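# Pour granules from round-bottom flask into the vial

## Task

Transfer the granules out of the round-bottom flask and into the vial. A small remainder left in the flask or the funnel is acceptable, but no granule may end up spilled. At the end the flask must stand upright in its cork ring and the vial upright in its stand; the ring, the stand and the tray must not be moved. If the glass flask drops more than a few centimetres it may break, and that counts as failure.

## Robot and tools

Robot: two UR-type arms, left_arm and right_arm. Each has a Robotiq 140 mm gripper whose fingers can fold, and each rides its own carriage on one floor track that runs along y at x = 0. left_rail carries left_arm and is always the carriage on the +y side. right_rail carries right_arm. These names do not follow image left and right. Each arm base sits at x = 0, y = its carriage position_m, z = 0.04 m, facing +x.

Scene frame: fixed to the table. The table top is z = 0 and +z is up. +x is the direction the arms face, +y is to their left, and y = 0 is mid-track. The table edge is at x = 0.17 m. Reported end_effector_position (m), end_effector_quat_wxyz and velocities are given in this frame. end_effector_position is the point between the closed pads. It is only approximate, especially at long reach. Gripper axes: fingers point along +z and close along y. A block on the wrist sticks out about 9 cm toward the gripper's +x.

execute_actions(actions, cameras): actions is a list holding a single action, or empty to just read state and images. cameras selects which of cam_high, cam_flask, cam_tray, cam_vial, cam_left_wrist, cam_right_wrist are returned. Omitted, null or ["all"] returns all of them; [] returns none.
An action can contain:
- rows: up to 15 rows, each applied for one 1/30 s step. Every row is one flat list of 18 numbers in [-1, 1] that covers both arms: left_arm first as 6 joint values (shoulder pan, shoulder lift, elbow, wrist 1, wrist 2, wrist 3), then gripper position, force_limit, speed; right_arm follows with the same 9. Joint values are offsets from the Joint targets at the start of the call, not from the previous row, so sending the same offset in a later call moves the joint further. They are scaled so that 1.0 = 1.326 rad for pan and lift and 1.989 rad for elbow and the three wrists. Stated ranges: pan, lift and wrists ±6.283 rad, elbow ±3.142 rad. A call that pushes a joint more than 0.010 rad past its range is refused. Gripper position is absolute: +1 is fully open (140 mm), about -0.8 is pads touching, and -1 closes until blocked. force_limit: -1 ≈ 14 N, 0 ≈ 60 N, +1 ≈ 107 N. speed: -1 ≈ 30 mm/s, 0 ≈ 140, +1 ≈ 250. To leave a gripper unchanged, repeat its last three numbers, because 0 is a real command.
- steps: 1 to 450, default 15, and at least as many as there are rows. After the last row the arms keep moving toward that row's target, so give long moves more steps. Joint target speed is capped at 1.88 rad/s (pan, lift) and 2.83 (others). Targets cannot run ahead of the measured angles by more than 0.383/0.575 rad, or 100 mm at the gripper. A large move may therefore need several calls, and the arm may stop short.
- left_rail / right_rail: {position_m, speed_m_s 0.01–1, acceleration_factor 0.1–1, or stop:true}. position_m is an absolute place on the track: left -0.8 to 1.5 m, right -1.5 to 0.8 m. Keep the carriages at least 0.78 m apart. A row's target travels with its carriage. To drive, send position_m, then wait with {"steps": n, "until": {"left_rail": {"position_status": ["!=", "moving"]}}}. Wait for arrival before aiming the gripper at a point.
- until: conditions on rail fields only (position_m, position_status, position_answer, etc.). Numbers need a comparison: =, !=, <, <=, >, >=. {"all":{"status":"ended"}} and {"any":...} are also allowed.

Result lines: Joint positions, velocities and targets, one block per arm: rail (m), then the six joints (rad). Also Joint torques, Wrist force/torque (in the end-effector axes, push from a surface into the arm), and per gripper object_status: 0 moving, 1 blocked while opening, 2 blocked while closing (gripped), 3 reached position or pads met. position_measured runs from 3 (open) to 230 (closed). Rail position_status can read done, moving, contact_stop, time_out, stopped_with_arm, stopped_for_other_arm or stopped_for_other_carriage. position_answer is taken or not_taken. Warnings include "joint command not followed", "joint sent to its limit", MOTOR HOT and fault lines.

Gripping: send -1 and confirm object_status 2. Grip near the fingertips. Deep grips let the fingers fold, so narrow items can slip. To grip harder, raise force_limit and change position to -0.98. Closing moves the tips about 24 mm outward, so leave that clearance above surfaces. Fingers pushed tip-first into a surface fold quietly.

zoom_image(camera, region [x0,y0,x1,y1] in pixels, at most 504x504): a closer look at that camera's latest image. Images are 896x504.
zero_wrist_force(arm): tares that arm's wrist sensor.
read_manual(section): only returns licence texts.
finished_scene(scene, check): call it twice in separate replies. The first call records your check of each condition: what the images show, what they cannot show, and how the condition might still be missed. The second call ends the scene for good.

Avoid: dropping the glass flask, even a short way; tilting it so granules miss the funnel or vial; moving the cork ring, stand or tray; knocking anything off the work area; collisions between the arms; forces around 150 N or joint loads near the limits (elbow 130 N m, wrists 46.9 N m), since these trigger a 10 s fault stop. Also avoid long stretched holds that overheat motors and large twisting loads on the gripper. Set the flask back upright in its ring gently, and the vial must stay upright in its stand. Smooth, short and low-effort motion is better.

Each tool is called after "Call:" as name(argument=value, ...), one argument or row to a line, values as JSON.

## Session

I'll start by looking at the current state of the scene.

Call:
execute_actions(
  actions=[],
)

Scene clock: 0.00 s.
left_arm: end_effector_position=(+0.6290, +1.2544, +0.1760) position_measured=3 object_status=3 end_effector_quat_wxyz=(+0.000, +0.000, +1.000, +0.000) end_effector_velocity=(+0.000, +0.000, +0.000) end_effector_angular_velocity=(+0.000, +0.000, +0.000) | right_arm: end_effector_position=(+0.6290, -0.8684, +0.1760) position_measured=3 object_status=3 end_effector_quat_wxyz=(+0.000, +0.000, +1.000, +0.000) end_effector_velocity=(+0.000, +0.000, -0.001) end_effector_angular_velocity=(+0.000, +0.001, -0.001)
Joint positions: left_arm=[1.254 -0.281 -1.556 2.144 -2.158 -1.571 -0.281] | right_arm=[-0.868 -0.281 -1.556 2.144 -2.158 -1.571 -0.281]
Joint velocities: left_arm=[0 -0.001 0 0 0 0 0] | right_arm=[0 0 0.001 0 0 0 0.001]
Joint torques (N m): no reading
Wrist force (N): no reading
Wrist torque (N m): no reading
Wrist force, peak (N): no reading
Joint targets: left_arm=[1.254 -0.281 -1.556 2.144 -2.158 -1.571 -0.280] | right_arm=[-0.868 -0.280 -1.556 2.144 -2.158 -1.571 -0.280]
Tool commands: left_gripper/position=+1.0 left_gripper/force_limit=+1.0 left_gripper/speed=+1.0 right_gripper/position=+1.0 right_gripper/force_limit=+1.0 right_gripper/speed=+1.0
left_rail: position_m=1.254 position_status=done
right_rail: position_m=-0.868 position_status=done

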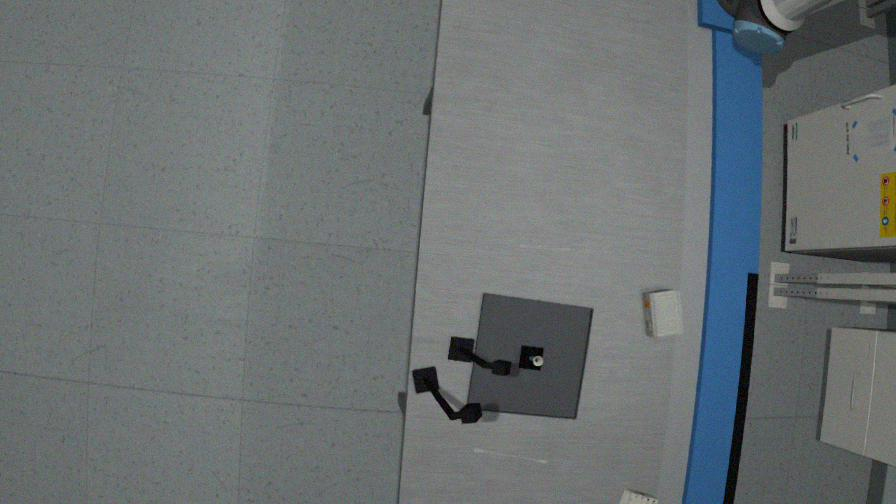

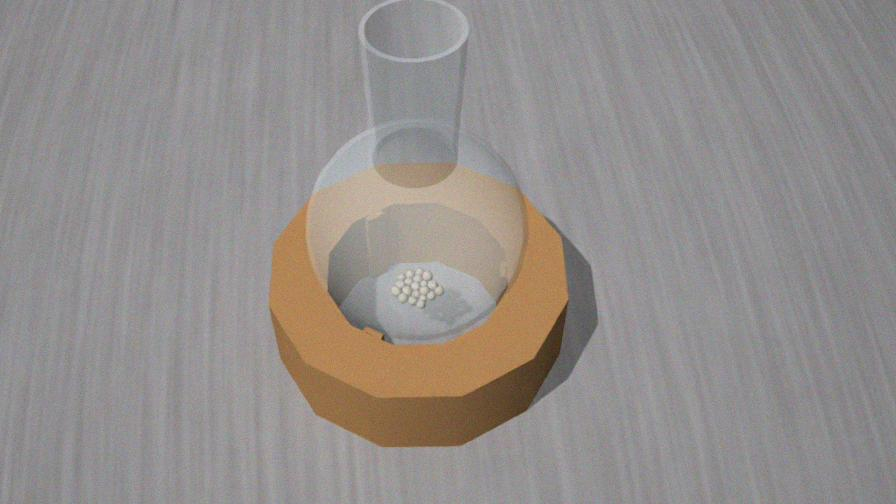

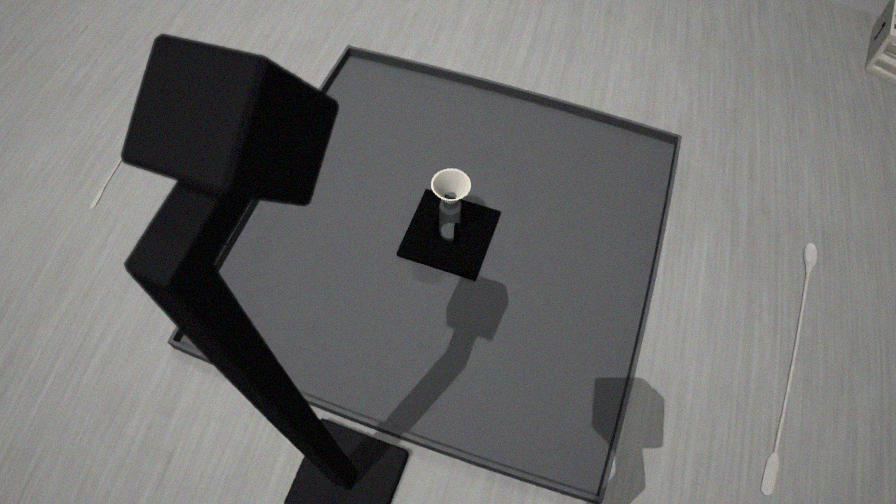

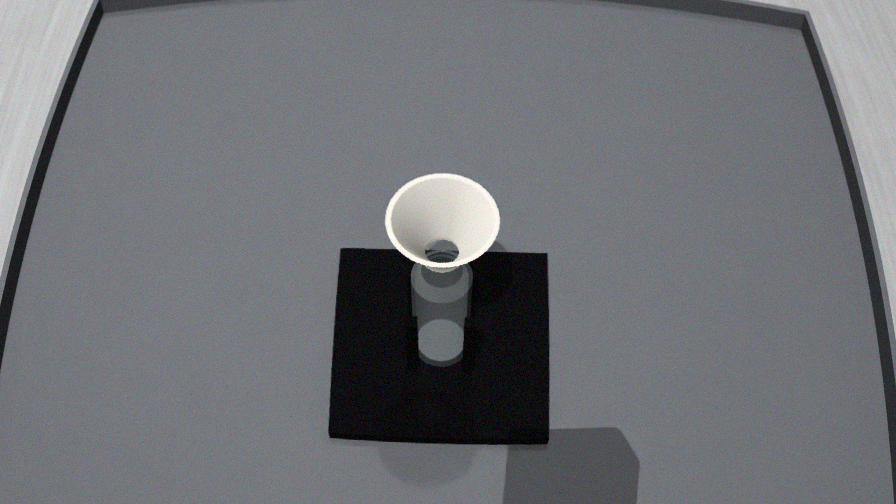

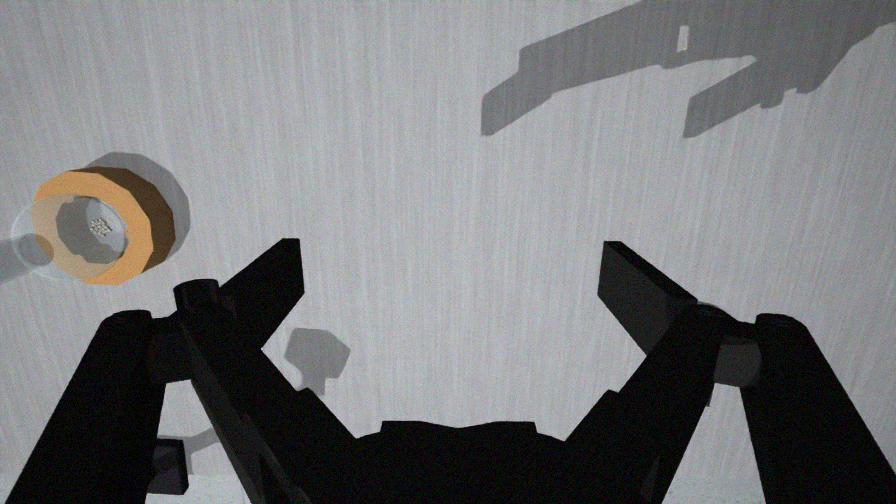

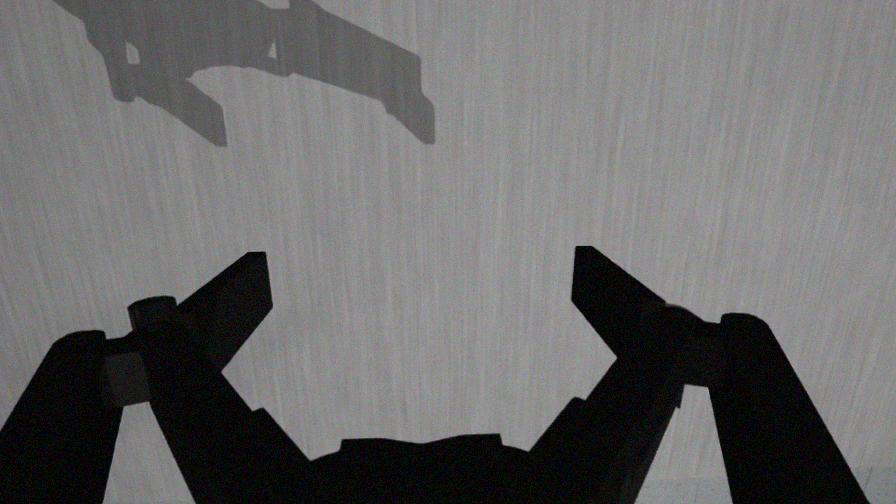

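Call:
zoom_image(
  camera="cam_flask",
  region=[200, 0, 640, 460],
)

Call:
zoom_image(
  camera="cam_vial",
  region=[310, 150, 590, 450],
)

Call:
zoom_image(
  camera="cam_high",
  region=[400, 280, 700, 504],
)

Call:
zoom_image(
  camera="cam_left_wrist",
  region=[0, 120, 260, 320],
)

Scaled by 1.096 from the camera's 896x504 image, which has a finer 1280x720 frame.

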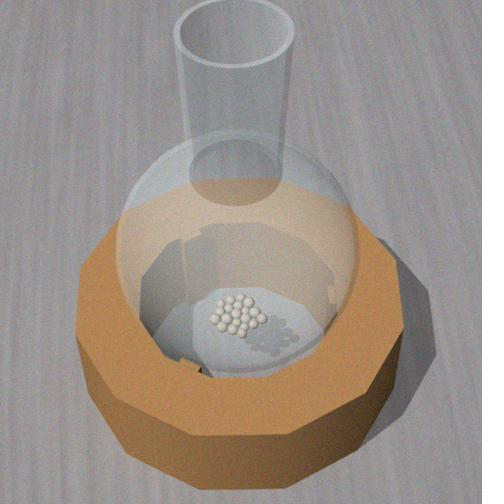

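Scaled by 1.680 from the camera's 896x504 image, which has a finer 1280x720 frame.

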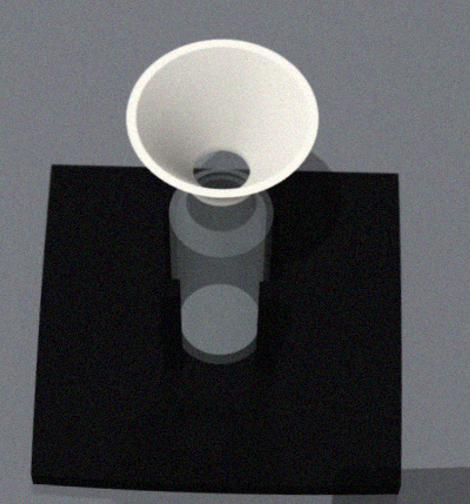

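Scaled by 1.680 from the camera's 896x504 image, which has a finer 1280x720 frame.

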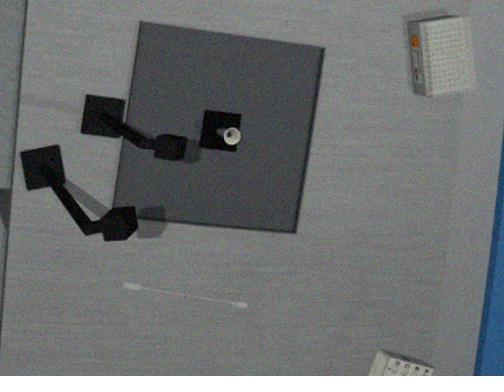

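Scaled by 1.938 from the camera's 896x504 image, which has a finer 1280x720 frame.

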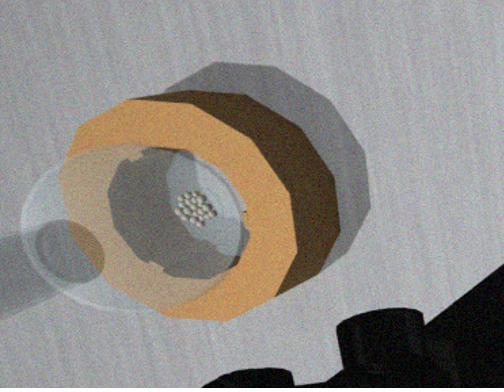

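Call:
execute_actions(
  actions=[
    {"rows": [
[0,0,0,0,0,0,1,1,1, 0.0004,0.0001,0.0001,0.0014,0.0016,0.0003,0.2,0,0],
[0,0,0,0,0,0,1,1,1, 0.0015,0.0002,0.0004,0.0050,0.0055,0.0010,0.2,0,0],
[0,0,0,0,0,0,1,1,1, 0.0032,0.0005,0.0008,0.0107,0.0118,0.0021,0.2,0,0],
[0,0,0,0,0,0,1,1,1, 0.0057,0.0009,0.0014,0.0193,0.0213,0.0038,0.2,0,0],
[0,0,0,0,0,0,1,1,1, 0.0089,0.0014,0.0022,0.0301,0.0332,0.0059,0.2,0,0],
[0,0,0,0,0,0,1,1,1, 0.0129,0.0020,0.0031,0.0437,0.0482,0.0086,0.2,0,0],
[0,0,0,0,0,0,1,1,1, 0.0175,0.0027,0.0043,0.0595,0.0656,0.0117,0.2,0,0],
[0,0,0,0,0,0,1,1,1, 0.0228,0.0035,0.0056,0.0774,0.0853,0.0152,0.2,0,0],
[0,0,0,0,0,0,1,1,1, 0.0289,0.0044,0.0071,0.0981,0.1082,0.0193,0.2,0,0],
[0,0,0,0,0,0,1,1,1, 0.0357,0.0055,0.0087,0.1211,0.1335,0.0238,0.2,0,0],
[0,0,0,0,0,0,1,1,1, 0.0433,0.0066,0.0106,0.1468,0.1619,0.0289,0.2,0,0],
[0,0,0,0,0,0,1,1,1, 0.0515,0.0079,0.0126,0.1748,0.1927,0.0344,0.2,0,0],
[0,0,0,0,0,0,1,1,1, 0.0604,0.0093,0.0147,0.2049,0.2259,0.0403,0.2,0,0],
[0,0,0,0,0,0,1,1,1, 0.0699,0.0107,0.0170,0.2371,0.2614,0.0466,0.2,0,0],
[0,0,0,0,0,0,1,1,1, 0.2112,0.0324,0.0515,0.7163,0.7898,0.1408,0.2,0,0]
], "steps": 36},
  ],
  cameras=["cam_high", "cam_right_wrist"],
)

Scene clock: 475.77 s.
left_arm: end_effector_position=(+0.6290, +1.2544, +0.1760) position_measured=3 object_status=3 end_effector_quat_wxyz=(+0.000, +0.000, +1.000, +0.000) end_effector_velocity=(-0.001, +0.000, -0.001) end_effector_angular_velocity=(+0.000, +0.001, +0.000) | right_arm: end_effector_position=(+0.3808, -0.4009, +0.2947) position_measured=104 object_status=3 end_effector_quat_wxyz=(-0.472, +0.305, +0.693, +0.451) end_effector_velocity=(+0.001, +0.000, +0.001) end_effector_angular_velocity=(+0.001, +0.001, -0.003)
Joint positions: left_arm=[1.254 -0.281 -1.556 2.144 -2.158 -1.571 -0.28] | right_arm=[-0.868 -0.035 -1.519 2.234 -1.061 -0.452 -0.035]
Joint velocities: left_arm=[0 0 0 0.001 0 -0.001 0] | right_arm=[0 0 -0.001 0 0.002 0.003 0.001]
Joint torques (N m): left_arm=[0.24 -46.72 -40.78 -4.87 0.14 0.35] | right_arm=[15.68 -27.21 -26.48 1.85 2.58 3.69]
Wrist force (N): left_arm=[0.2 0.1 -0.5] | right_arm=[1.2 0.9 2.1]
Wrist torque (N m): left_arm=[0.03 -0.05 0.00] | right_arm=[-0.04 -0.21 0.49]
Wrist force, peak (N): left_arm=[0.4 0.7 -0.8] | right_arm=[2.4 1.6 4.2]
Joint targets: left_arm=[1.254 -0.281 -1.556 2.144 -2.158 -1.571 -0.280] | right_arm=[-0.868 -0.035 -1.519 2.234 -1.060 -0.451 -0.035]
left_rail: position_m=1.254 position_status=done
right_rail: position_m=-0.868 position_status=done
Images, in order (width x height): cam_high 896x504, cam_right_wrist 896x504.

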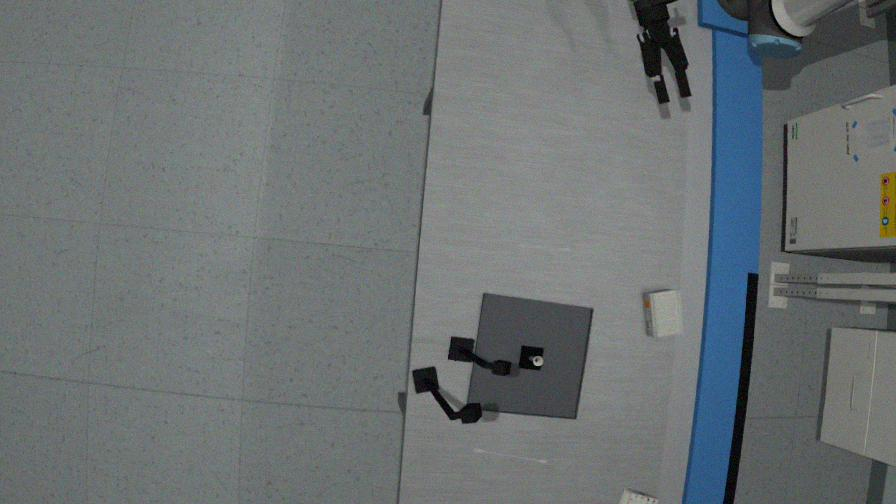

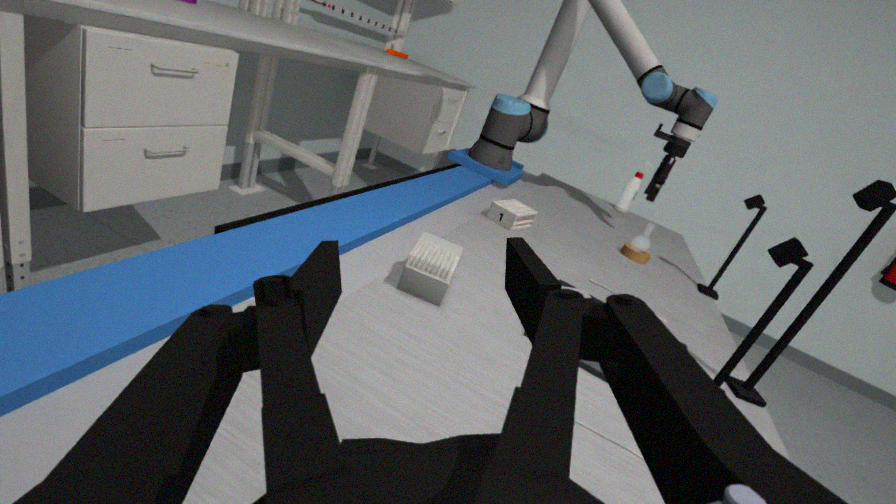

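Call:
execute_actions(
  actions=[
    {"rows": [
[0,0,0,0,0,0,1,1,1, 0.0026,0.0004,0.0006,0.0164,0.0227,0.0018,0.2,0,0],
[0,0,0,0,0,0,1,1,1, 0.0079,0.0013,0.0019,0.0493,0.0680,0.0053,0.2,0,0],
[0,0,0,0,0,0,1,1,1, 0.0145,0.0025,0.0034,0.0904,0.1247,0.0097,0.2,0,0],
[0,0,0,0,0,0,1,1,1, 0.0211,0.0036,0.0050,0.1314,0.1814,0.0141,0.2,0,0],
[0,0,0,0,0,0,1,1,1, 0.0248,0.0042,0.0058,0.1544,0.2132,0.0165,0.2,0,0],
[0,0,0,0,0,0,1,1,1, 0.0264,0.0045,0.0062,0.1643,0.2268,0.0176,0.2,0,0]
], "steps": 24},
  ],
  cameras=["cam_high", "cam_right_wrist"],
)

Scene clock: 501.07 s.
left_arm: end_effector_position=(+0.6290, +1.2544, +0.1760) position_measured=3 object_status=3 end_effector_quat_wxyz=(+0.000, +0.000, +1.000, +0.000) end_effector_velocity=(+0.000, +0.000, +0.000) end_effector_angular_velocity=(-0.001, -0.001, +0.000) | right_arm: end_effector_position=(+0.4600, -0.3537, +0.3300) position_measured=104 object_status=3 end_effector_quat_wxyz=(+0.500, -0.500, -0.500, -0.500) end_effector_velocity=(+0.001, +0.001, +0.000) end_effector_angular_velocity=(+0.000, +0.004, -0.003)
Joint positions: left_arm=[1.254 -0.281 -1.556 2.144 -2.158 -1.571 -0.281] | right_arm=[-0.868 0 -1.513 2.246 -0.734 -0.001 0]
Joint velocities: left_arm=[0 0 0 -0.001 0 0 0] | right_arm=[0 0.001 0.001 0 0.002 0.004 0]
Joint torques (N m): left_arm=[-0.4 -46.69 -40.74 -4.78 0.08 0.35] | right_arm=[18.87 -27.63 -26.89 2.59 2.35 4.54]
Wrist force (N): left_arm=[-0.1 0.1 -0.6] | right_arm=[1.4 0.0 2.3]
Wrist torque (N m): left_arm=[0.02 0.03 0.00] | right_arm=[-0.32 -0.30 0.59]
Wrist force, peak (N): left_arm=[0.2 -0.5 -0.9] | right_arm=[2.5 1.0 3.4]
Joint targets: left_arm=[1.254 -0.281 -1.556 2.144 -2.158 -1.571 -0.280] | right_arm=[-0.868 0.000 -1.513 2.246 -0.733 0.000 0.000]
left_rail: position_m=1.254 position_status=done
right_rail: position_m=-0.868 position_status=done
Images, in order (width x height): cam_high 896x504, cam_right_wrist 896x504.

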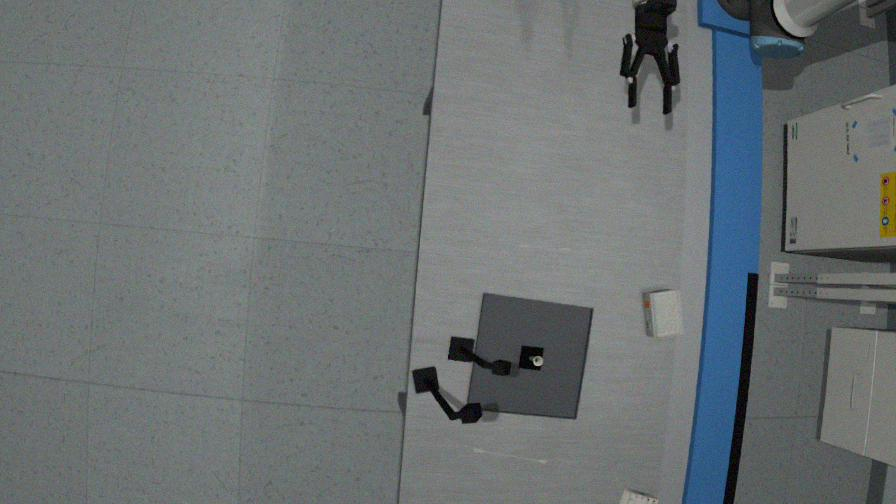

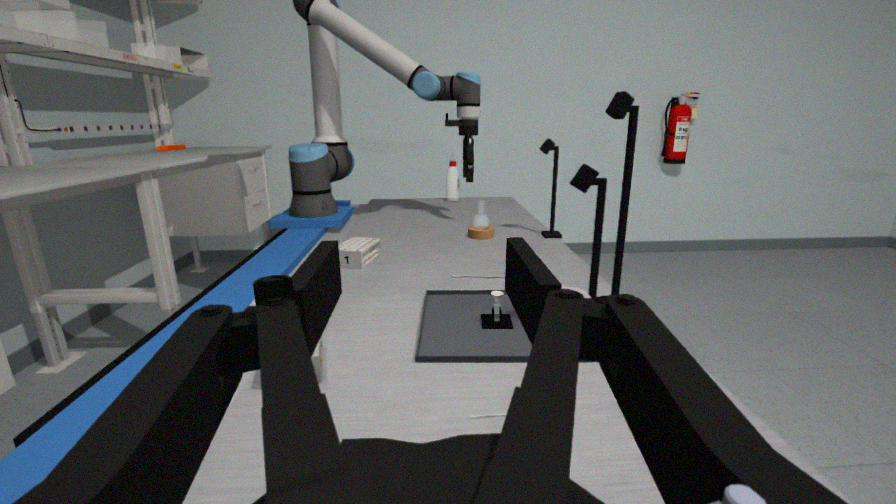

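Call:
zoom_image(
  camera="cam_right_wrist",
  region=[420, 160, 560, 250],
)

Call:
zoom_image(
  camera="cam_right_wrist",
  region=[410, 270, 550, 370],
)

Scaled by 3.600 from the camera's 896x504 image, which has a finer 1280x720 frame.

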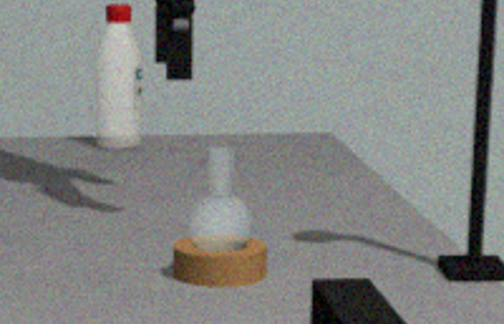

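Scaled by 3.600 from the camera's 896x504 image, which has a finer 1280x720 frame.

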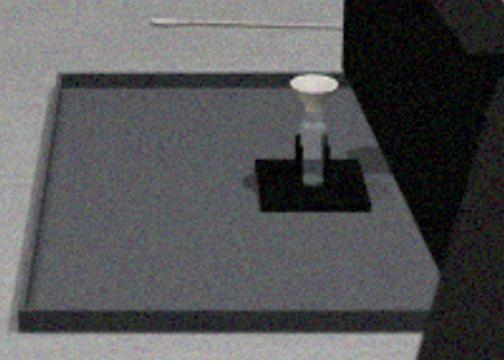

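Call:
execute_actions(
  actions=[
    {"right_rail": {"position_m": 0.285}, "steps": 150, "until": {"right_rail": {"position_status": ["!=", "moving"]}}},
  ],
  cameras=[],
)

Scene clock: 691.17 s.
left_arm: end_effector_position=(+0.6290, +1.2544, +0.1760) position_measured=3 object_status=3 end_effector_quat_wxyz=(+0.000, +0.000, +1.000, +0.000) end_effector_velocity=(+0.000, +0.000, +0.000) end_effector_angular_velocity=(+0.000, +0.000, -0.001) | right_arm: end_effector_position=(+0.4601, +0.7996, +0.3300) position_measured=104 object_status=3 end_effector_quat_wxyz=(+0.500, -0.500, -0.500, -0.500) end_effector_velocity=(+0.001, +0.001, +0.000) end_effector_angular_velocity=(+0.000, +0.001, -0.001)
Joint positions: left_arm=[1.254 -0.281 -1.556 2.144 -2.158 -1.571 -0.281] | right_arm=[0.285 0 -1.513 2.246 -0.733 0 0]
Joint velocities: left_arm=[0 0 0 0 0 0 0.002] | right_arm=[0.001 0 0.001 -0.001 0 0 0]
Joint torques (N m): left_arm=[1.24 -47.13 -39.92 -4.84 0.03 0.52] | right_arm=[4.03 -28.9 -37.93 0.02 1.82 4.13]
Wrist force (N): left_arm=[-0.1 0.4 -0.6] | right_arm=[1.9 0.3 2.4]
Wrist torque (N m): left_arm=[0.09 0.01 0.01] | right_arm=[-0.24 -0.41 0.59]
Wrist force, peak (N): left_arm=[-0.4 0.2 -0.8] | right_arm=[1.9 0.5 3.8]
Joint targets: left_arm=[1.254 -0.281 -1.556 2.144 -2.158 -1.571 -0.280] | right_arm=[0.285 0.000 -1.513 2.246 -0.733 0.000 0.000]
Tool commands: left_gripper/position=+1.0 left_gripper/force_limit=+1.0 left_gripper/speed=+1.0 right_gripper/position=+0.2 right_gripper/force_limit=+0.0 right_gripper/speed=+0.0
left_rail: position_m=1.254 position_status=done
right_rail: position_m=0.285 position_status=done
No camera images: "cameras" was empty.

Call:
execute_actions(
  actions=[
    {"rows": [
[0,0,0,0,0,0,1,1,1, 0,0.0036,-0.0016,-0.0008,0,0,0.2,0,0],
[0,0,0,0,0,0,1,1,1, 0,0.0142,-0.0063,-0.0032,0,0,0.2,0,0],
[0,0,0,0,0,0,1,1,1, 0,0.0313,-0.0138,-0.0071,0,0,0.2,0,0],
[0,0,0,0,0,0,1,1,1, 0,0.0543,-0.0240,-0.0122,0,0,0.2,0,0],
[0,0,0,0,0,0,1,1,1, 0,0.0821,-0.0362,-0.0185,0,0,0.2,0,0],
[0,0,0,0,0,0,1,1,1, 0,0.1134,-0.0501,-0.0255,0,0,0.2,0,0],
[0,0,0,0,0,0,1,1,1, 0,0.1469,-0.0649,-0.0331,0,0,0.2,0,0],
[0,0,0,0,0,0,1,1,1, 0,0.1813,-0.0800,-0.0408,0,0,0.2,0,0],
[0,0,0,0,0,0,1,1,1, 0,0.2148,-0.0948,-0.0484,0,0,0.2,0,0],
[0,0,0,0,0,0,1,1,1, 0,0.2462,-0.1087,-0.0554,0,0,0.2,0,0],
[0,0,0,0,0,0,1,1,1, 0,0.2739,-0.1209,-0.0617,0,0,0.2,0,0],
[0,0,0,0,0,0,1,1,1, 0,0.2969,-0.1311,-0.0668,0,0,0.2,0,0],
[0,0,0,0,0,0,1,1,1, 0,0.3140,-0.1386,-0.0707,0,0,0.2,0,0],
[0,0,0,0,0,0,1,1,1, 0,0.3246,-0.1433,-0.0731,0,0,0.2,0,0],
[0,0,0,0,0,0,1,1,1, 0,0.3282,-0.1449,-0.0739,0,0,0.2,0,0]
], "steps": 21},
  ],
  cameras=["cam_flask", "cam_left_wrist", "cam_right_wrist"],
)

Scene clock: 710.70 s.
left_arm: end_effector_position=(+0.6290, +1.2544, +0.1760) position_measured=3 object_status=3 end_effector_quat_wxyz=(+0.000, +0.000, +1.000, +0.000) end_effector_velocity=(+0.000, +0.000, +0.000) end_effector_angular_velocity=(-0.001, +0.000, -0.001) | right_arm: end_effector_position=(+0.6539, +0.7997, +0.2001) position_measured=104 object_status=3 end_effector_quat_wxyz=(+0.500, -0.500, -0.500, -0.500) end_effector_velocity=(+0.001, +0.000, -0.002) end_effector_angular_velocity=(+0.000, +0.003, +0.000)
Joint positions: left_arm=[1.254 -0.281 -1.556 2.144 -2.158 -1.571 -0.281] | right_arm=[0.285 0 -1.078 1.958 -0.88 0 0]
Joint velocities: left_arm=[0 0 0 0 0 -0.001 0.001] | right_arm=[0 0.001 0.004 -0.001 0 0.001 0]
Joint torques (N m): left_arm=[2.01 -47.82 -40.82 -4.78 0.11 0.63] | right_arm=[5.58 -63.72 -35.63 -1.52 0.53 3.73]
Wrist force (N): left_arm=[0.0 -0.2 -0.6] | right_arm=[1.5 0.3 2.6]
Wrist torque (N m): left_arm=[-0.03 0.00 0.00] | right_arm=[-0.21 -0.31 0.55]
Wrist force, peak (N): left_arm=[0.0 0.3 -0.9] | right_arm=[3.4 -3.4 2.3]
Joint targets: left_arm=[1.254 -0.281 -1.556 2.144 -2.158 -1.571 -0.280] | right_arm=[0.285 0.000 -1.078 1.958 -0.880 0.000 0.000]
left_rail: position_m=1.254 position_status=done
right_rail: position_m=0.285 position_status=done
Images, in order (width x height): cam_flask 896x504, cam_left_wrist 896x504, cam_right_wrist 896x504.

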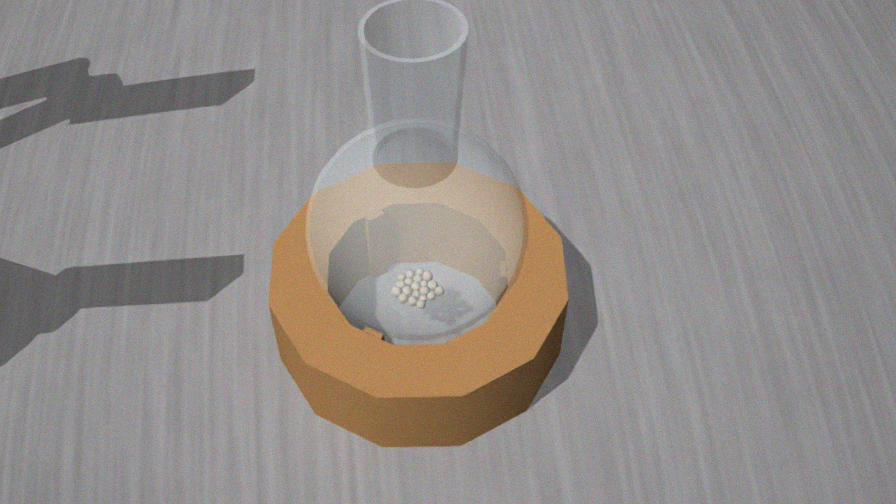

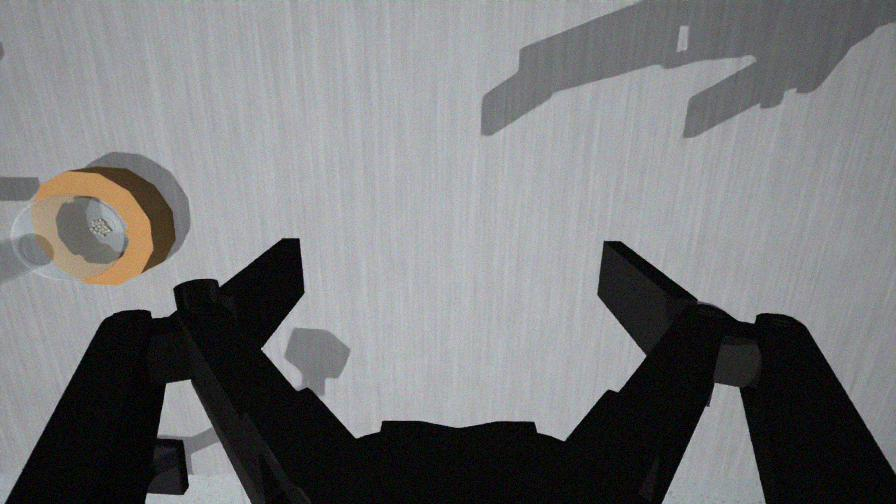

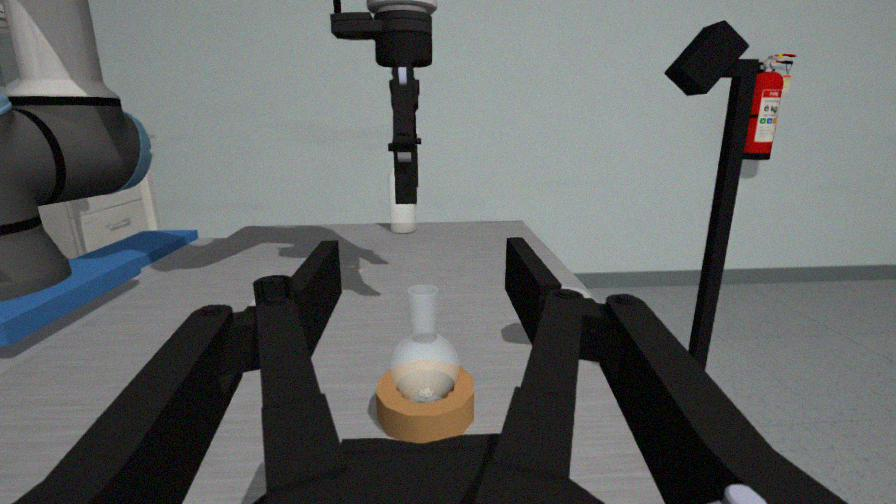

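Call:
zoom_image(
  camera="cam_right_wrist",
  region=[300, 220, 560, 460],
)

Scaled by 1.938 from the camera's 896x504 image, which has a finer 1280x720 frame.

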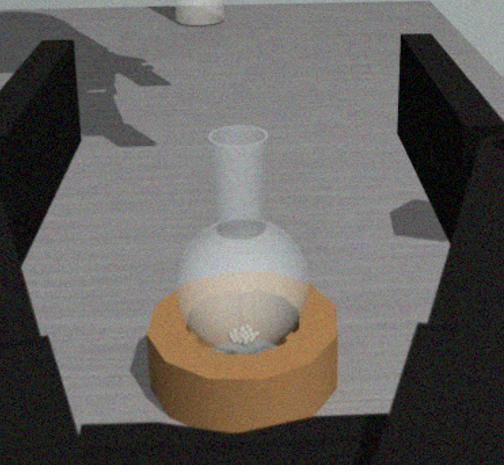

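Call:
execute_actions(
  actions=[
    {"rows": [
[0,0,0,0,0,0,1,1,1, 0,0,0,0,0,-0.0035,0.2,0,0],
[0,0,0,0,0,0,1,1,1, 0,0,0,0,0,-0.0140,0.2,0,0],
[0,0,0,0,0,0,1,1,1, 0,0,0,0,0,-0.0314,0.2,0,0],
[0,0,0,0,0,0,1,1,1, 0,0,0,0,0,-0.0559,0.2,0,0],
[0,0,0,0,0,0,1,1,1, 0,0,0,0,0,-0.0873,0.2,0,0],
[0,0,0,0,0,0,1,1,1, 0,0,0,0,0,-0.1257,0.2,0,0],
[0,0,0,0,0,0,1,1,1, 0,0,0,0,0,-0.1676,0.2,0,0],
[0,0,0,0,0,0,1,1,1, 0,0,0,0,0,-0.2095,0.2,0,0],
[0,0,0,0,0,0,1,1,1, 0,0,0,0,0,-0.2514,0.2,0,0],
[0,0,0,0,0,0,1,1,1, 0,0,0,0,0,-0.2933,0.2,0,0],
[0,0,0,0,0,0,1,1,1, 0,0,0,0,0,-0.3352,0.2,0,0],
[0,0,0,0,0,0,1,1,1, 0,0,0,0,0,-0.3771,0.2,0,0],
[0,0,0,0,0,0,1,1,1, 0,0,0,0,0,-0.4190,0.2,0,0],
[0,0,0,0,0,0,1,1,1, 0,0,0,0,0,-0.4609,0.2,0,0],
[0,0,0,0,0,0,1,1,1, 0,0,0,0,0,-0.9000,0.2,0,0]
], "steps": 30},
  ],
  cameras=[],
)

Call:
execute_actions(
  actions=[
    {"rows": [
[0,0,0,0,0,0,1,1,1, 0,0,0,0,0,-0.0070,0.2,0,0],
[0,0,0,0,0,0,1,1,1, 0,0,0,0,0,-0.0280,0.2,0,0],
[0,0,0,0,0,0,1,1,1, 0,0,0,0,0,-0.0628,0.2,0,0],
[0,0,0,0,0,0,1,1,1, 0,0,0,0,0,-0.1047,0.2,0,0],
[0,0,0,0,0,0,1,1,1, 0,0,0,0,0,-0.1466,0.2,0,0],
[0,0,0,0,0,0,1,1,1, 0,0,0,0,0,-0.1885,0.2,0,0],
[0,0,0,0,0,0,1,1,1, 0,0,0,0,0,-0.2304,0.2,0,0],
[0,0,0,0,0,0,1,1,1, 0,0,0,0,0,-0.2723,0.2,0,0],
[0,0,0,0,0,0,1,1,1, 0,0,0,0,0,-0.3142,0.2,0,0],
[0,0,0,0,0,0,1,1,1, 0,0,0,0,0,-0.3561,0.2,0,0],
[0,0,0,0,0,0,1,1,1, 0,0,0,0,0,-0.3980,0.2,0,0],
[0,0,0,0,0,0,1,1,1, 0,0,0,0,0,-0.4399,0.2,0,0],
[0,0,0,0,0,0,1,1,1, 0,0,0,0,0,-0.4818,0.2,0,0],
[0,0,0,0,0,0,1,1,1, 0,0,0,0,0,-0.5237,0.2,0,0],
[0,0,0,0,0,0,1,1,1, 0,0,0,0,0,-0.6795,0.2,0,0]
], "steps": 27},
  ],
  cameras=["cam_right_wrist"],
)

Scene clock: 805.60 s.
left_arm: end_effector_position=(+0.6290, +1.2544, +0.1760) position_measured=3 object_status=3 end_effector_quat_wxyz=(+0.000, +0.000, +1.000, +0.000) end_effector_velocity=(+0.000, +0.000, +0.000) end_effector_angular_velocity=(-0.001, +0.000, +0.001) | right_arm: end_effector_position=(+0.6540, +0.7997, +0.1999) position_measured=104 object_status=3 end_effector_quat_wxyz=(+0.077, -0.077, +0.703, +0.703) end_effector_velocity=(+0.000, +0.000, +0.001) end_effector_angular_velocity=(+0.000, -0.005, +0.000)
Joint positions: left_arm=[1.254 -0.281 -1.556 2.144 -2.158 -1.571 -0.281] | right_arm=[0.285 0 -1.078 1.958 -0.88 0 -1.789]
Joint velocities: left_arm=[0 0 0 0 0 -0.001 -0.001] | right_arm=[0 0 -0.001 0 0 0.001 -0.004]
Joint torques (N m): left_arm=[1 -45.29 -40.59 -4.56 0.14 0.65] | right_arm=[16.09 -61.06 -22.96 -0.42 -1.15 -3.52]
Wrist force (N): left_arm=[0.2 0.1 -0.1] | right_arm=[-2.2 2.1 3.3]
Wrist torque (N m): left_arm=[0.03 -0.06 0.00] | right_arm=[0.24 0.70 -0.19]
Wrist force, peak (N): left_arm=[-0.2 0.3 -0.7] | right_arm=[-2.4 2.1 3.4]
Joint targets: left_arm=[1.254 -0.281 -1.556 2.144 -2.158 -1.571 -0.280] | right_arm=[0.285 0.000 -1.078 1.958 -0.880 0.000 -1.790]
left_rail: position_m=1.254 position_status=done
right_rail: position_m=0.285 position_status=done
No camera images: "cameras" was empty.

Scene clock: 807.10 s.
left_arm: end_effector_position=(+0.6290, +1.2544, +0.1760) position_measured=3 object_status=3 end_effector_quat_wxyz=(+0.000, +0.000, +1.000, +0.000) end_effector_velocity=(+0.000, +0.000, +0.000) end_effector_angular_velocity=(-0.001, +0.000, +0.001) | right_arm: end_effector_position=(+0.6540, +0.7997, +0.1999) position_measured=104 object_status=3 end_effector_quat_wxyz=(+0.500, -0.500, +0.500, +0.500) end_effector_velocity=(-0.001, +0.000, -0.001) end_effector_angular_velocity=(+0.000, -0.002, +0.001)
Joint positions: left_arm=[1.254 -0.281 -1.556 2.144 -2.158 -1.571 -0.28] | right_arm=[0.285 0 -1.078 1.958 -0.88 0 -3.141]
Joint velocities: left_arm=[0 0 0 0 0 0 -0.002] | right_arm=[0 0 0 0.001 0 -0.001 -0.003]
Joint torques (N m): left_arm=[1.82 -47.32 -40.42 -4.82 0.05 0.51] | right_arm=[11.8 -60.99 -23.35 -0.31 -0.89 -3.16]
Wrist force (N): left_arm=[0.0 0.5 -0.7] | right_arm=[-2.3 0.3 3.2]
Wrist torque (N m): left_arm=[0.11 0.00 0.00] | right_arm=[-0.20 0.67 -0.41]
Wrist force, peak (N): left_arm=[0.1 0.7 -0.8] | right_arm=[-2.7 2.3 3.5]
Joint targets: left_arm=[1.254 -0.281 -1.556 2.144 -2.158 -1.571 -0.280] | right_arm=[0.285 0.000 -1.078 1.958 -0.880 0.000 -3.141]
left_rail: position_m=1.254 position_status=done
right_rail: position_m=0.285 position_status=done
Images, in order (width x height): cam_right_wrist 896x504.

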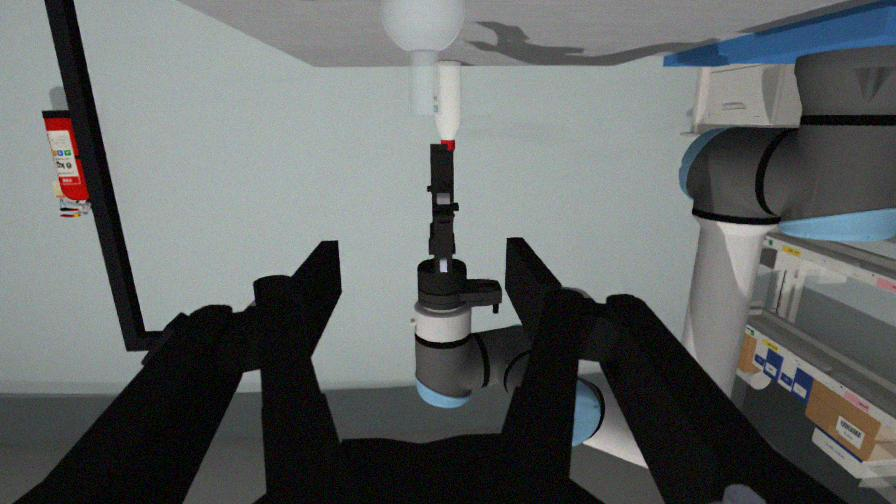

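I'll refresh the state and look at the flask from the wrist and flask cameras.

Call:
execute_actions(
  actions=[],
  cameras=["cam_right_wrist", "cam_flask"],
)

Scene clock: 836.37 s.
left_arm: end_effector_position=(+0.6290, +1.2544, +0.1760) position_measured=3 object_status=3 end_effector_quat_wxyz=(+0.000, +0.000, +1.000, +0.000) end_effector_velocity=(+0.000, +0.000, +0.000) end_effector_angular_velocity=(+0.000, +0.000, +0.001) | right_arm: end_effector_position=(+0.6540, +0.7997, +0.1999) position_measured=104 object_status=3 end_effector_quat_wxyz=(+0.500, -0.500, +0.500, +0.500) end_effector_velocity=(+0.000, +0.000, +0.000) end_effector_angular_velocity=(+0.000, +0.000, -0.001)
Joint positions: left_arm=[1.254 -0.281 -1.556 2.144 -2.158 -1.571 -0.28] | right_arm=[0.285 0 -1.078 1.958 -0.88 0 -3.141]
Joint velocities: left_arm=[0 0 0 0 0 0 -0.001] | right_arm=[0 0 0 0 0 0.001 0]
Joint torques (N m): left_arm=[1.35 -48.75 -39.88 -4.96 0.16 0.63] | right_arm=[15.46 -60.42 -25.09 0.69 -0.95 -2.86]
Wrist force (N): left_arm=[0.0 0.1 -0.4] | right_arm=[-2.0 0.4 3.4]
Wrist torque (N m): left_arm=[0.03 -0.01 0.00] | right_arm=[-0.19 0.61 -0.41]
Wrist force, peak (N): left_arm=[0.1 -0.2 -0.9] | right_arm=[-2.4 0.5 3.3]
Joint targets: left_arm=[1.254 -0.281 -1.556 2.144 -2.158 -1.571 -0.280] | right_arm=[0.285 0.000 -1.078 1.958 -0.880 0.000 -3.141]
Tool commands: left_gripper/position=+1.0 left_gripper/force_limit=+1.0 left_gripper/speed=+1.0 right_gripper/position=+0.2 right_gripper/force_limit=+0.0 right_gripper/speed=+0.0
left_rail: position_m=1.254 position_status=done
right_rail: position_m=0.285 position_status=done
Images, in order (width x height): cam_flask 896x504, cam_right_wrist 896x504.

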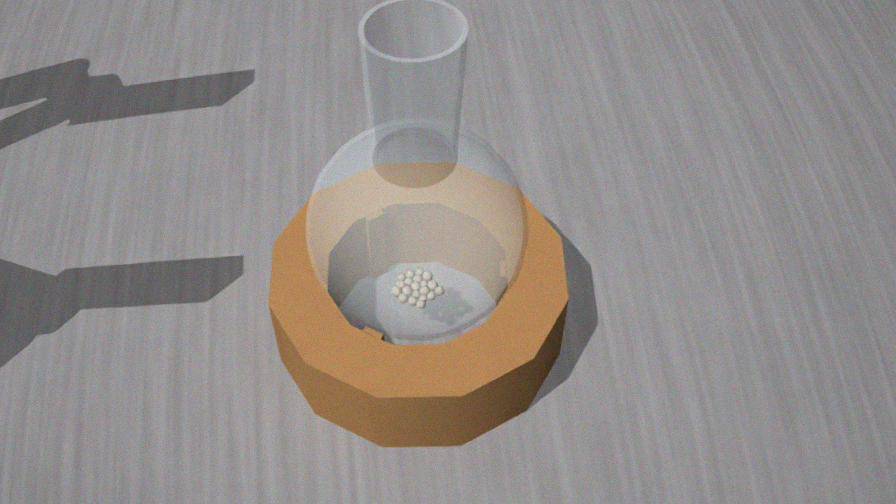

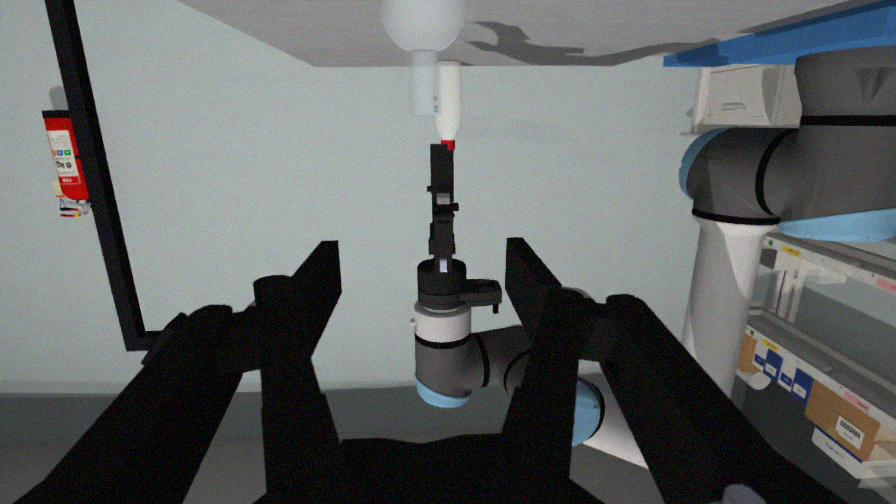

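Call:
zoom_image(
  camera="cam_right_wrist",
  region=[360, 0, 488, 128],
)

Call:
zoom_image(
  camera="cam_right_wrist",
  region=[300, 230, 550, 330],
)

Scaled by 3.938 from the camera's 896x504 image, which has a finer 1280x720 frame.

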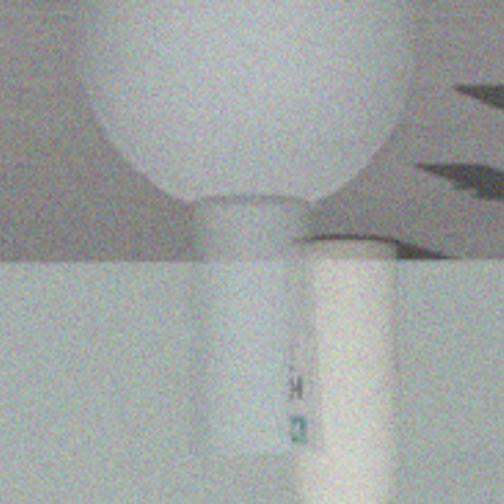

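Scaled by 2.016 from the camera's 896x504 image, which has a finer 1280x720 frame.

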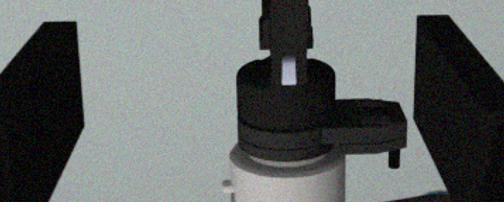

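Call:
execute_actions(
  actions=[
    {"right_rail": {"position_m": 0.345, "speed_m_s": 0.5, "acceleration_factor": 0.6}, "rows": [[0,0,0,0,0,0,1,1,1, 0,0,0,0,0,0,-0.15,0,0]], "steps": 40, "until": {"right_rail": {"position_status": ["!=", "moving"]}}},
  ],
  cameras=["cam_right_wrist"],
)

Scene clock: 899.37 s.
left_arm: end_effector_position=(+0.6290, +1.2544, +0.1760) position_measured=3 object_status=3 end_effector_quat_wxyz=(+0.000, +0.000, +1.000, +0.000) end_effector_velocity=(+0.000, -0.001, +0.000) end_effector_angular_velocity=(+0.000, +0.000, +0.001) | right_arm: end_effector_position=(+0.6540, +0.8596, +0.1999) position_measured=148 object_status=3 end_effector_quat_wxyz=(+0.500, -0.500, +0.500, +0.500) end_effector_velocity=(-0.002, +0.002, +0.000) end_effector_angular_velocity=(+0.000, +0.002, +0.002)
Joint positions: left_arm=[1.254 -0.281 -1.556 2.144 -2.158 -1.571 -0.281] | right_arm=[0.345 0 -1.078 1.958 -0.88 0 -3.141]
Joint velocities: left_arm=[0 -0.001 0 0 0 -0.001 -0.001] | right_arm=[0.001 0.002 0 0.001 0.001 0 0]
Joint torques (N m): left_arm=[2.9 -46.75 -40.54 -4.63 -0.03 0.67] | right_arm=[11.25 -63.13 -26.09 1.74 0.48 -3.08]
Wrist force (N): left_arm=[0.1 0.3 -0.8] | right_arm=[-2.1 0.2 3.0]
Wrist torque (N m): left_arm=[0.08 -0.02 0.01] | right_arm=[-0.24 0.63 -0.41]
Wrist force, peak (N): left_arm=[0.1 0.3 -0.8] | right_arm=[-2.4 0.3 4.2]
Joint targets: left_arm=[1.254 -0.281 -1.556 2.144 -2.158 -1.571 -0.280] | right_arm=[0.345 0.000 -1.078 1.958 -0.880 0.000 -3.141]
left_rail: position_m=1.254 position_status=done
right_rail: position_m=0.345 speed_m_s=0.50 position_status=done
Images, in order (width x height): cam_right_wrist 896x504.

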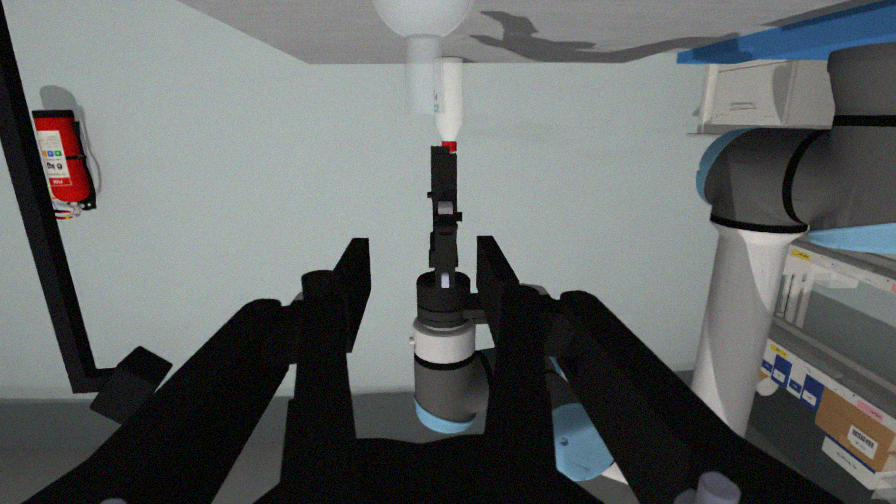

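Call:
execute_actions(
  actions=[
    {"rows": [[0,0,0,0,0,0,1,1,1,0,0.00109,0.00013,-0.00085,0,0,-0.15,0,0],[0,0,0,0,0,0,1,1,1,0,0.00431,0.00051,-0.00338,0,0,-0.15,0,0],[0,0,0,0,0,0,1,1,1,0,0.00953,0.00112,-0.00748,0,0,-0.15,0,0],[0,0,0,0,0,0,1,1,1,0,0.01651,0.00194,-0.01295,0,0,-0.15,0,0],[0,0,0,0,0,0,1,1,1,0,0.02496,0.00294,-0.01957,0,0,-0.15,0,0],[0,0,0,0,0,0,1,1,1,0,0.03449,0.00406,-0.02705,0,0,-0.15,0,0],[0,0,0,0,0,0,1,1,1,0,0.04469,0.00526,-0.03505,0,0,-0.15,0,0],[0,0,0,0,0,0,1,1,1,0,0.05513,0.00649,-0.04324,0,0,-0.15,0,0],[0,0,0,0,0,0,1,1,1,0,0.06533,0.00769,-0.05124,0,0,-0.15,0,0],[0,0,0,0,0,0,1,1,1,0,0.07487,0.00881,-0.05872,0,0,-0.15,0,0],[0,0,0,0,0,0,1,1,1,0,0.08331,0.0098,-0.06535,0,0,-0.15,0,0],[0,0,0,0,0,0,1,1,1,0,0.09029,0.01063,-0.07082,0,0,-0.15,0,0],[0,0,0,0,0,0,1,1,1,0,0.09551,0.01124,-0.07491,0,0,-0.15,0,0],[0,0,0,0,0,0,1,1,1,0,0.09873,0.01162,-0.07744,0,0,-0.15,0,0],[0,0,0,0,0,0,1,1,1,0,0.09982,0.01175,-0.0783,0,0,-0.15,0,0]], "steps": 25},
  ],
  cameras=["cam_right_wrist", "cam_flask"],
)

Scene clock: 914.60 s.
left_arm: end_effector_position=(+0.6290, +1.2544, +0.1760) position_measured=3 object_status=3 end_effector_quat_wxyz=(+0.000, +0.000, +1.000, +0.000) end_effector_velocity=(+0.001, +0.000, +0.001) end_effector_angular_velocity=(+0.000, -0.001, -0.001) | right_arm: end_effector_position=(+0.6500, +0.8597, +0.1060) position_measured=148 object_status=3 end_effector_quat_wxyz=(+0.500, -0.500, +0.500, +0.500) end_effector_velocity=(-0.001, +0.000, -0.001) end_effector_angular_velocity=(+0.000, -0.002, +0.001)
Joint positions: left_arm=[1.254 -0.281 -1.556 2.144 -2.158 -1.571 -0.28] | right_arm=[0.345 0 -0.946 1.981 -1.036 0 -3.141]
Joint velocities: left_arm=[0 0 0 -0.001 0 0 0.001] | right_arm=[0 0 0.001 0.001 -0.004 -0.001 0]
Joint torques (N m): left_arm=[1.52 -46.9 -39.93 -4.62 -0.2 0.44] | right_arm=[2.15 -63.72 -15.62 -1.6 1.7 -2.71]
Wrist force (N): left_arm=[-0.4 0.3 -0.4] | right_arm=[-2.2 0.5 2.9]
Wrist torque (N m): left_arm=[0.06 0.08 0.00] | right_arm=[-0.24 0.65 -0.42]
Wrist force, peak (N): left_arm=[0.2 0.1 -0.9] | right_arm=[-4.4 0.2 3.4]
Joint targets: left_arm=[1.254 -0.281 -1.556 2.144 -2.158 -1.571 -0.280] | right_arm=[0.345 0.000 -0.945 1.981 -1.036 0.000 -3.141]
left_rail: position_m=1.254 position_status=done
right_rail: position_m=0.345 speed_m_s=0.50 position_status=done
Images, in order (width x height): cam_flask 896x504, cam_right_wrist 896x504.

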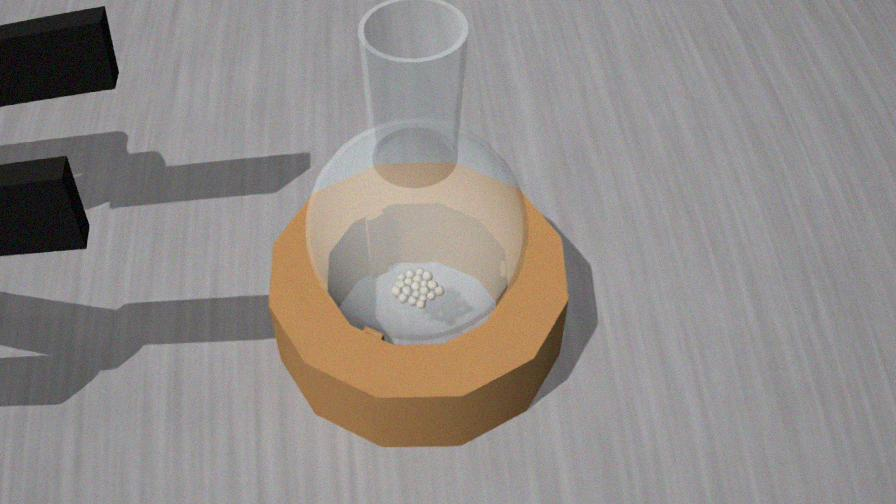

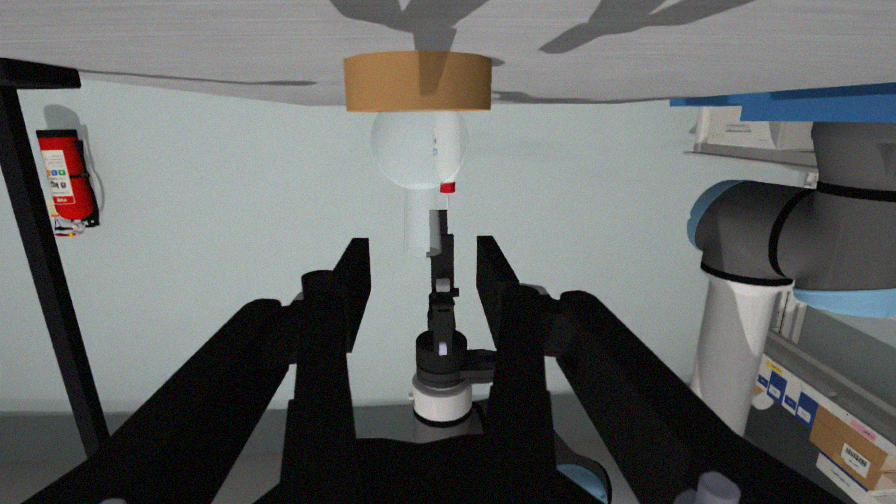

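Call:
zoom_image(
  camera="cam_right_wrist",
  region=[332, 40, 516, 300],
)

Scaled by 1.938 from the camera's 896x504 image, which has a finer 1280x720 frame.

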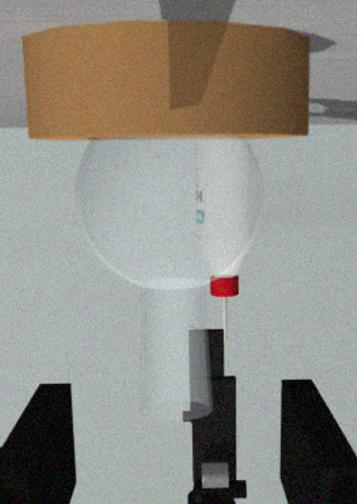

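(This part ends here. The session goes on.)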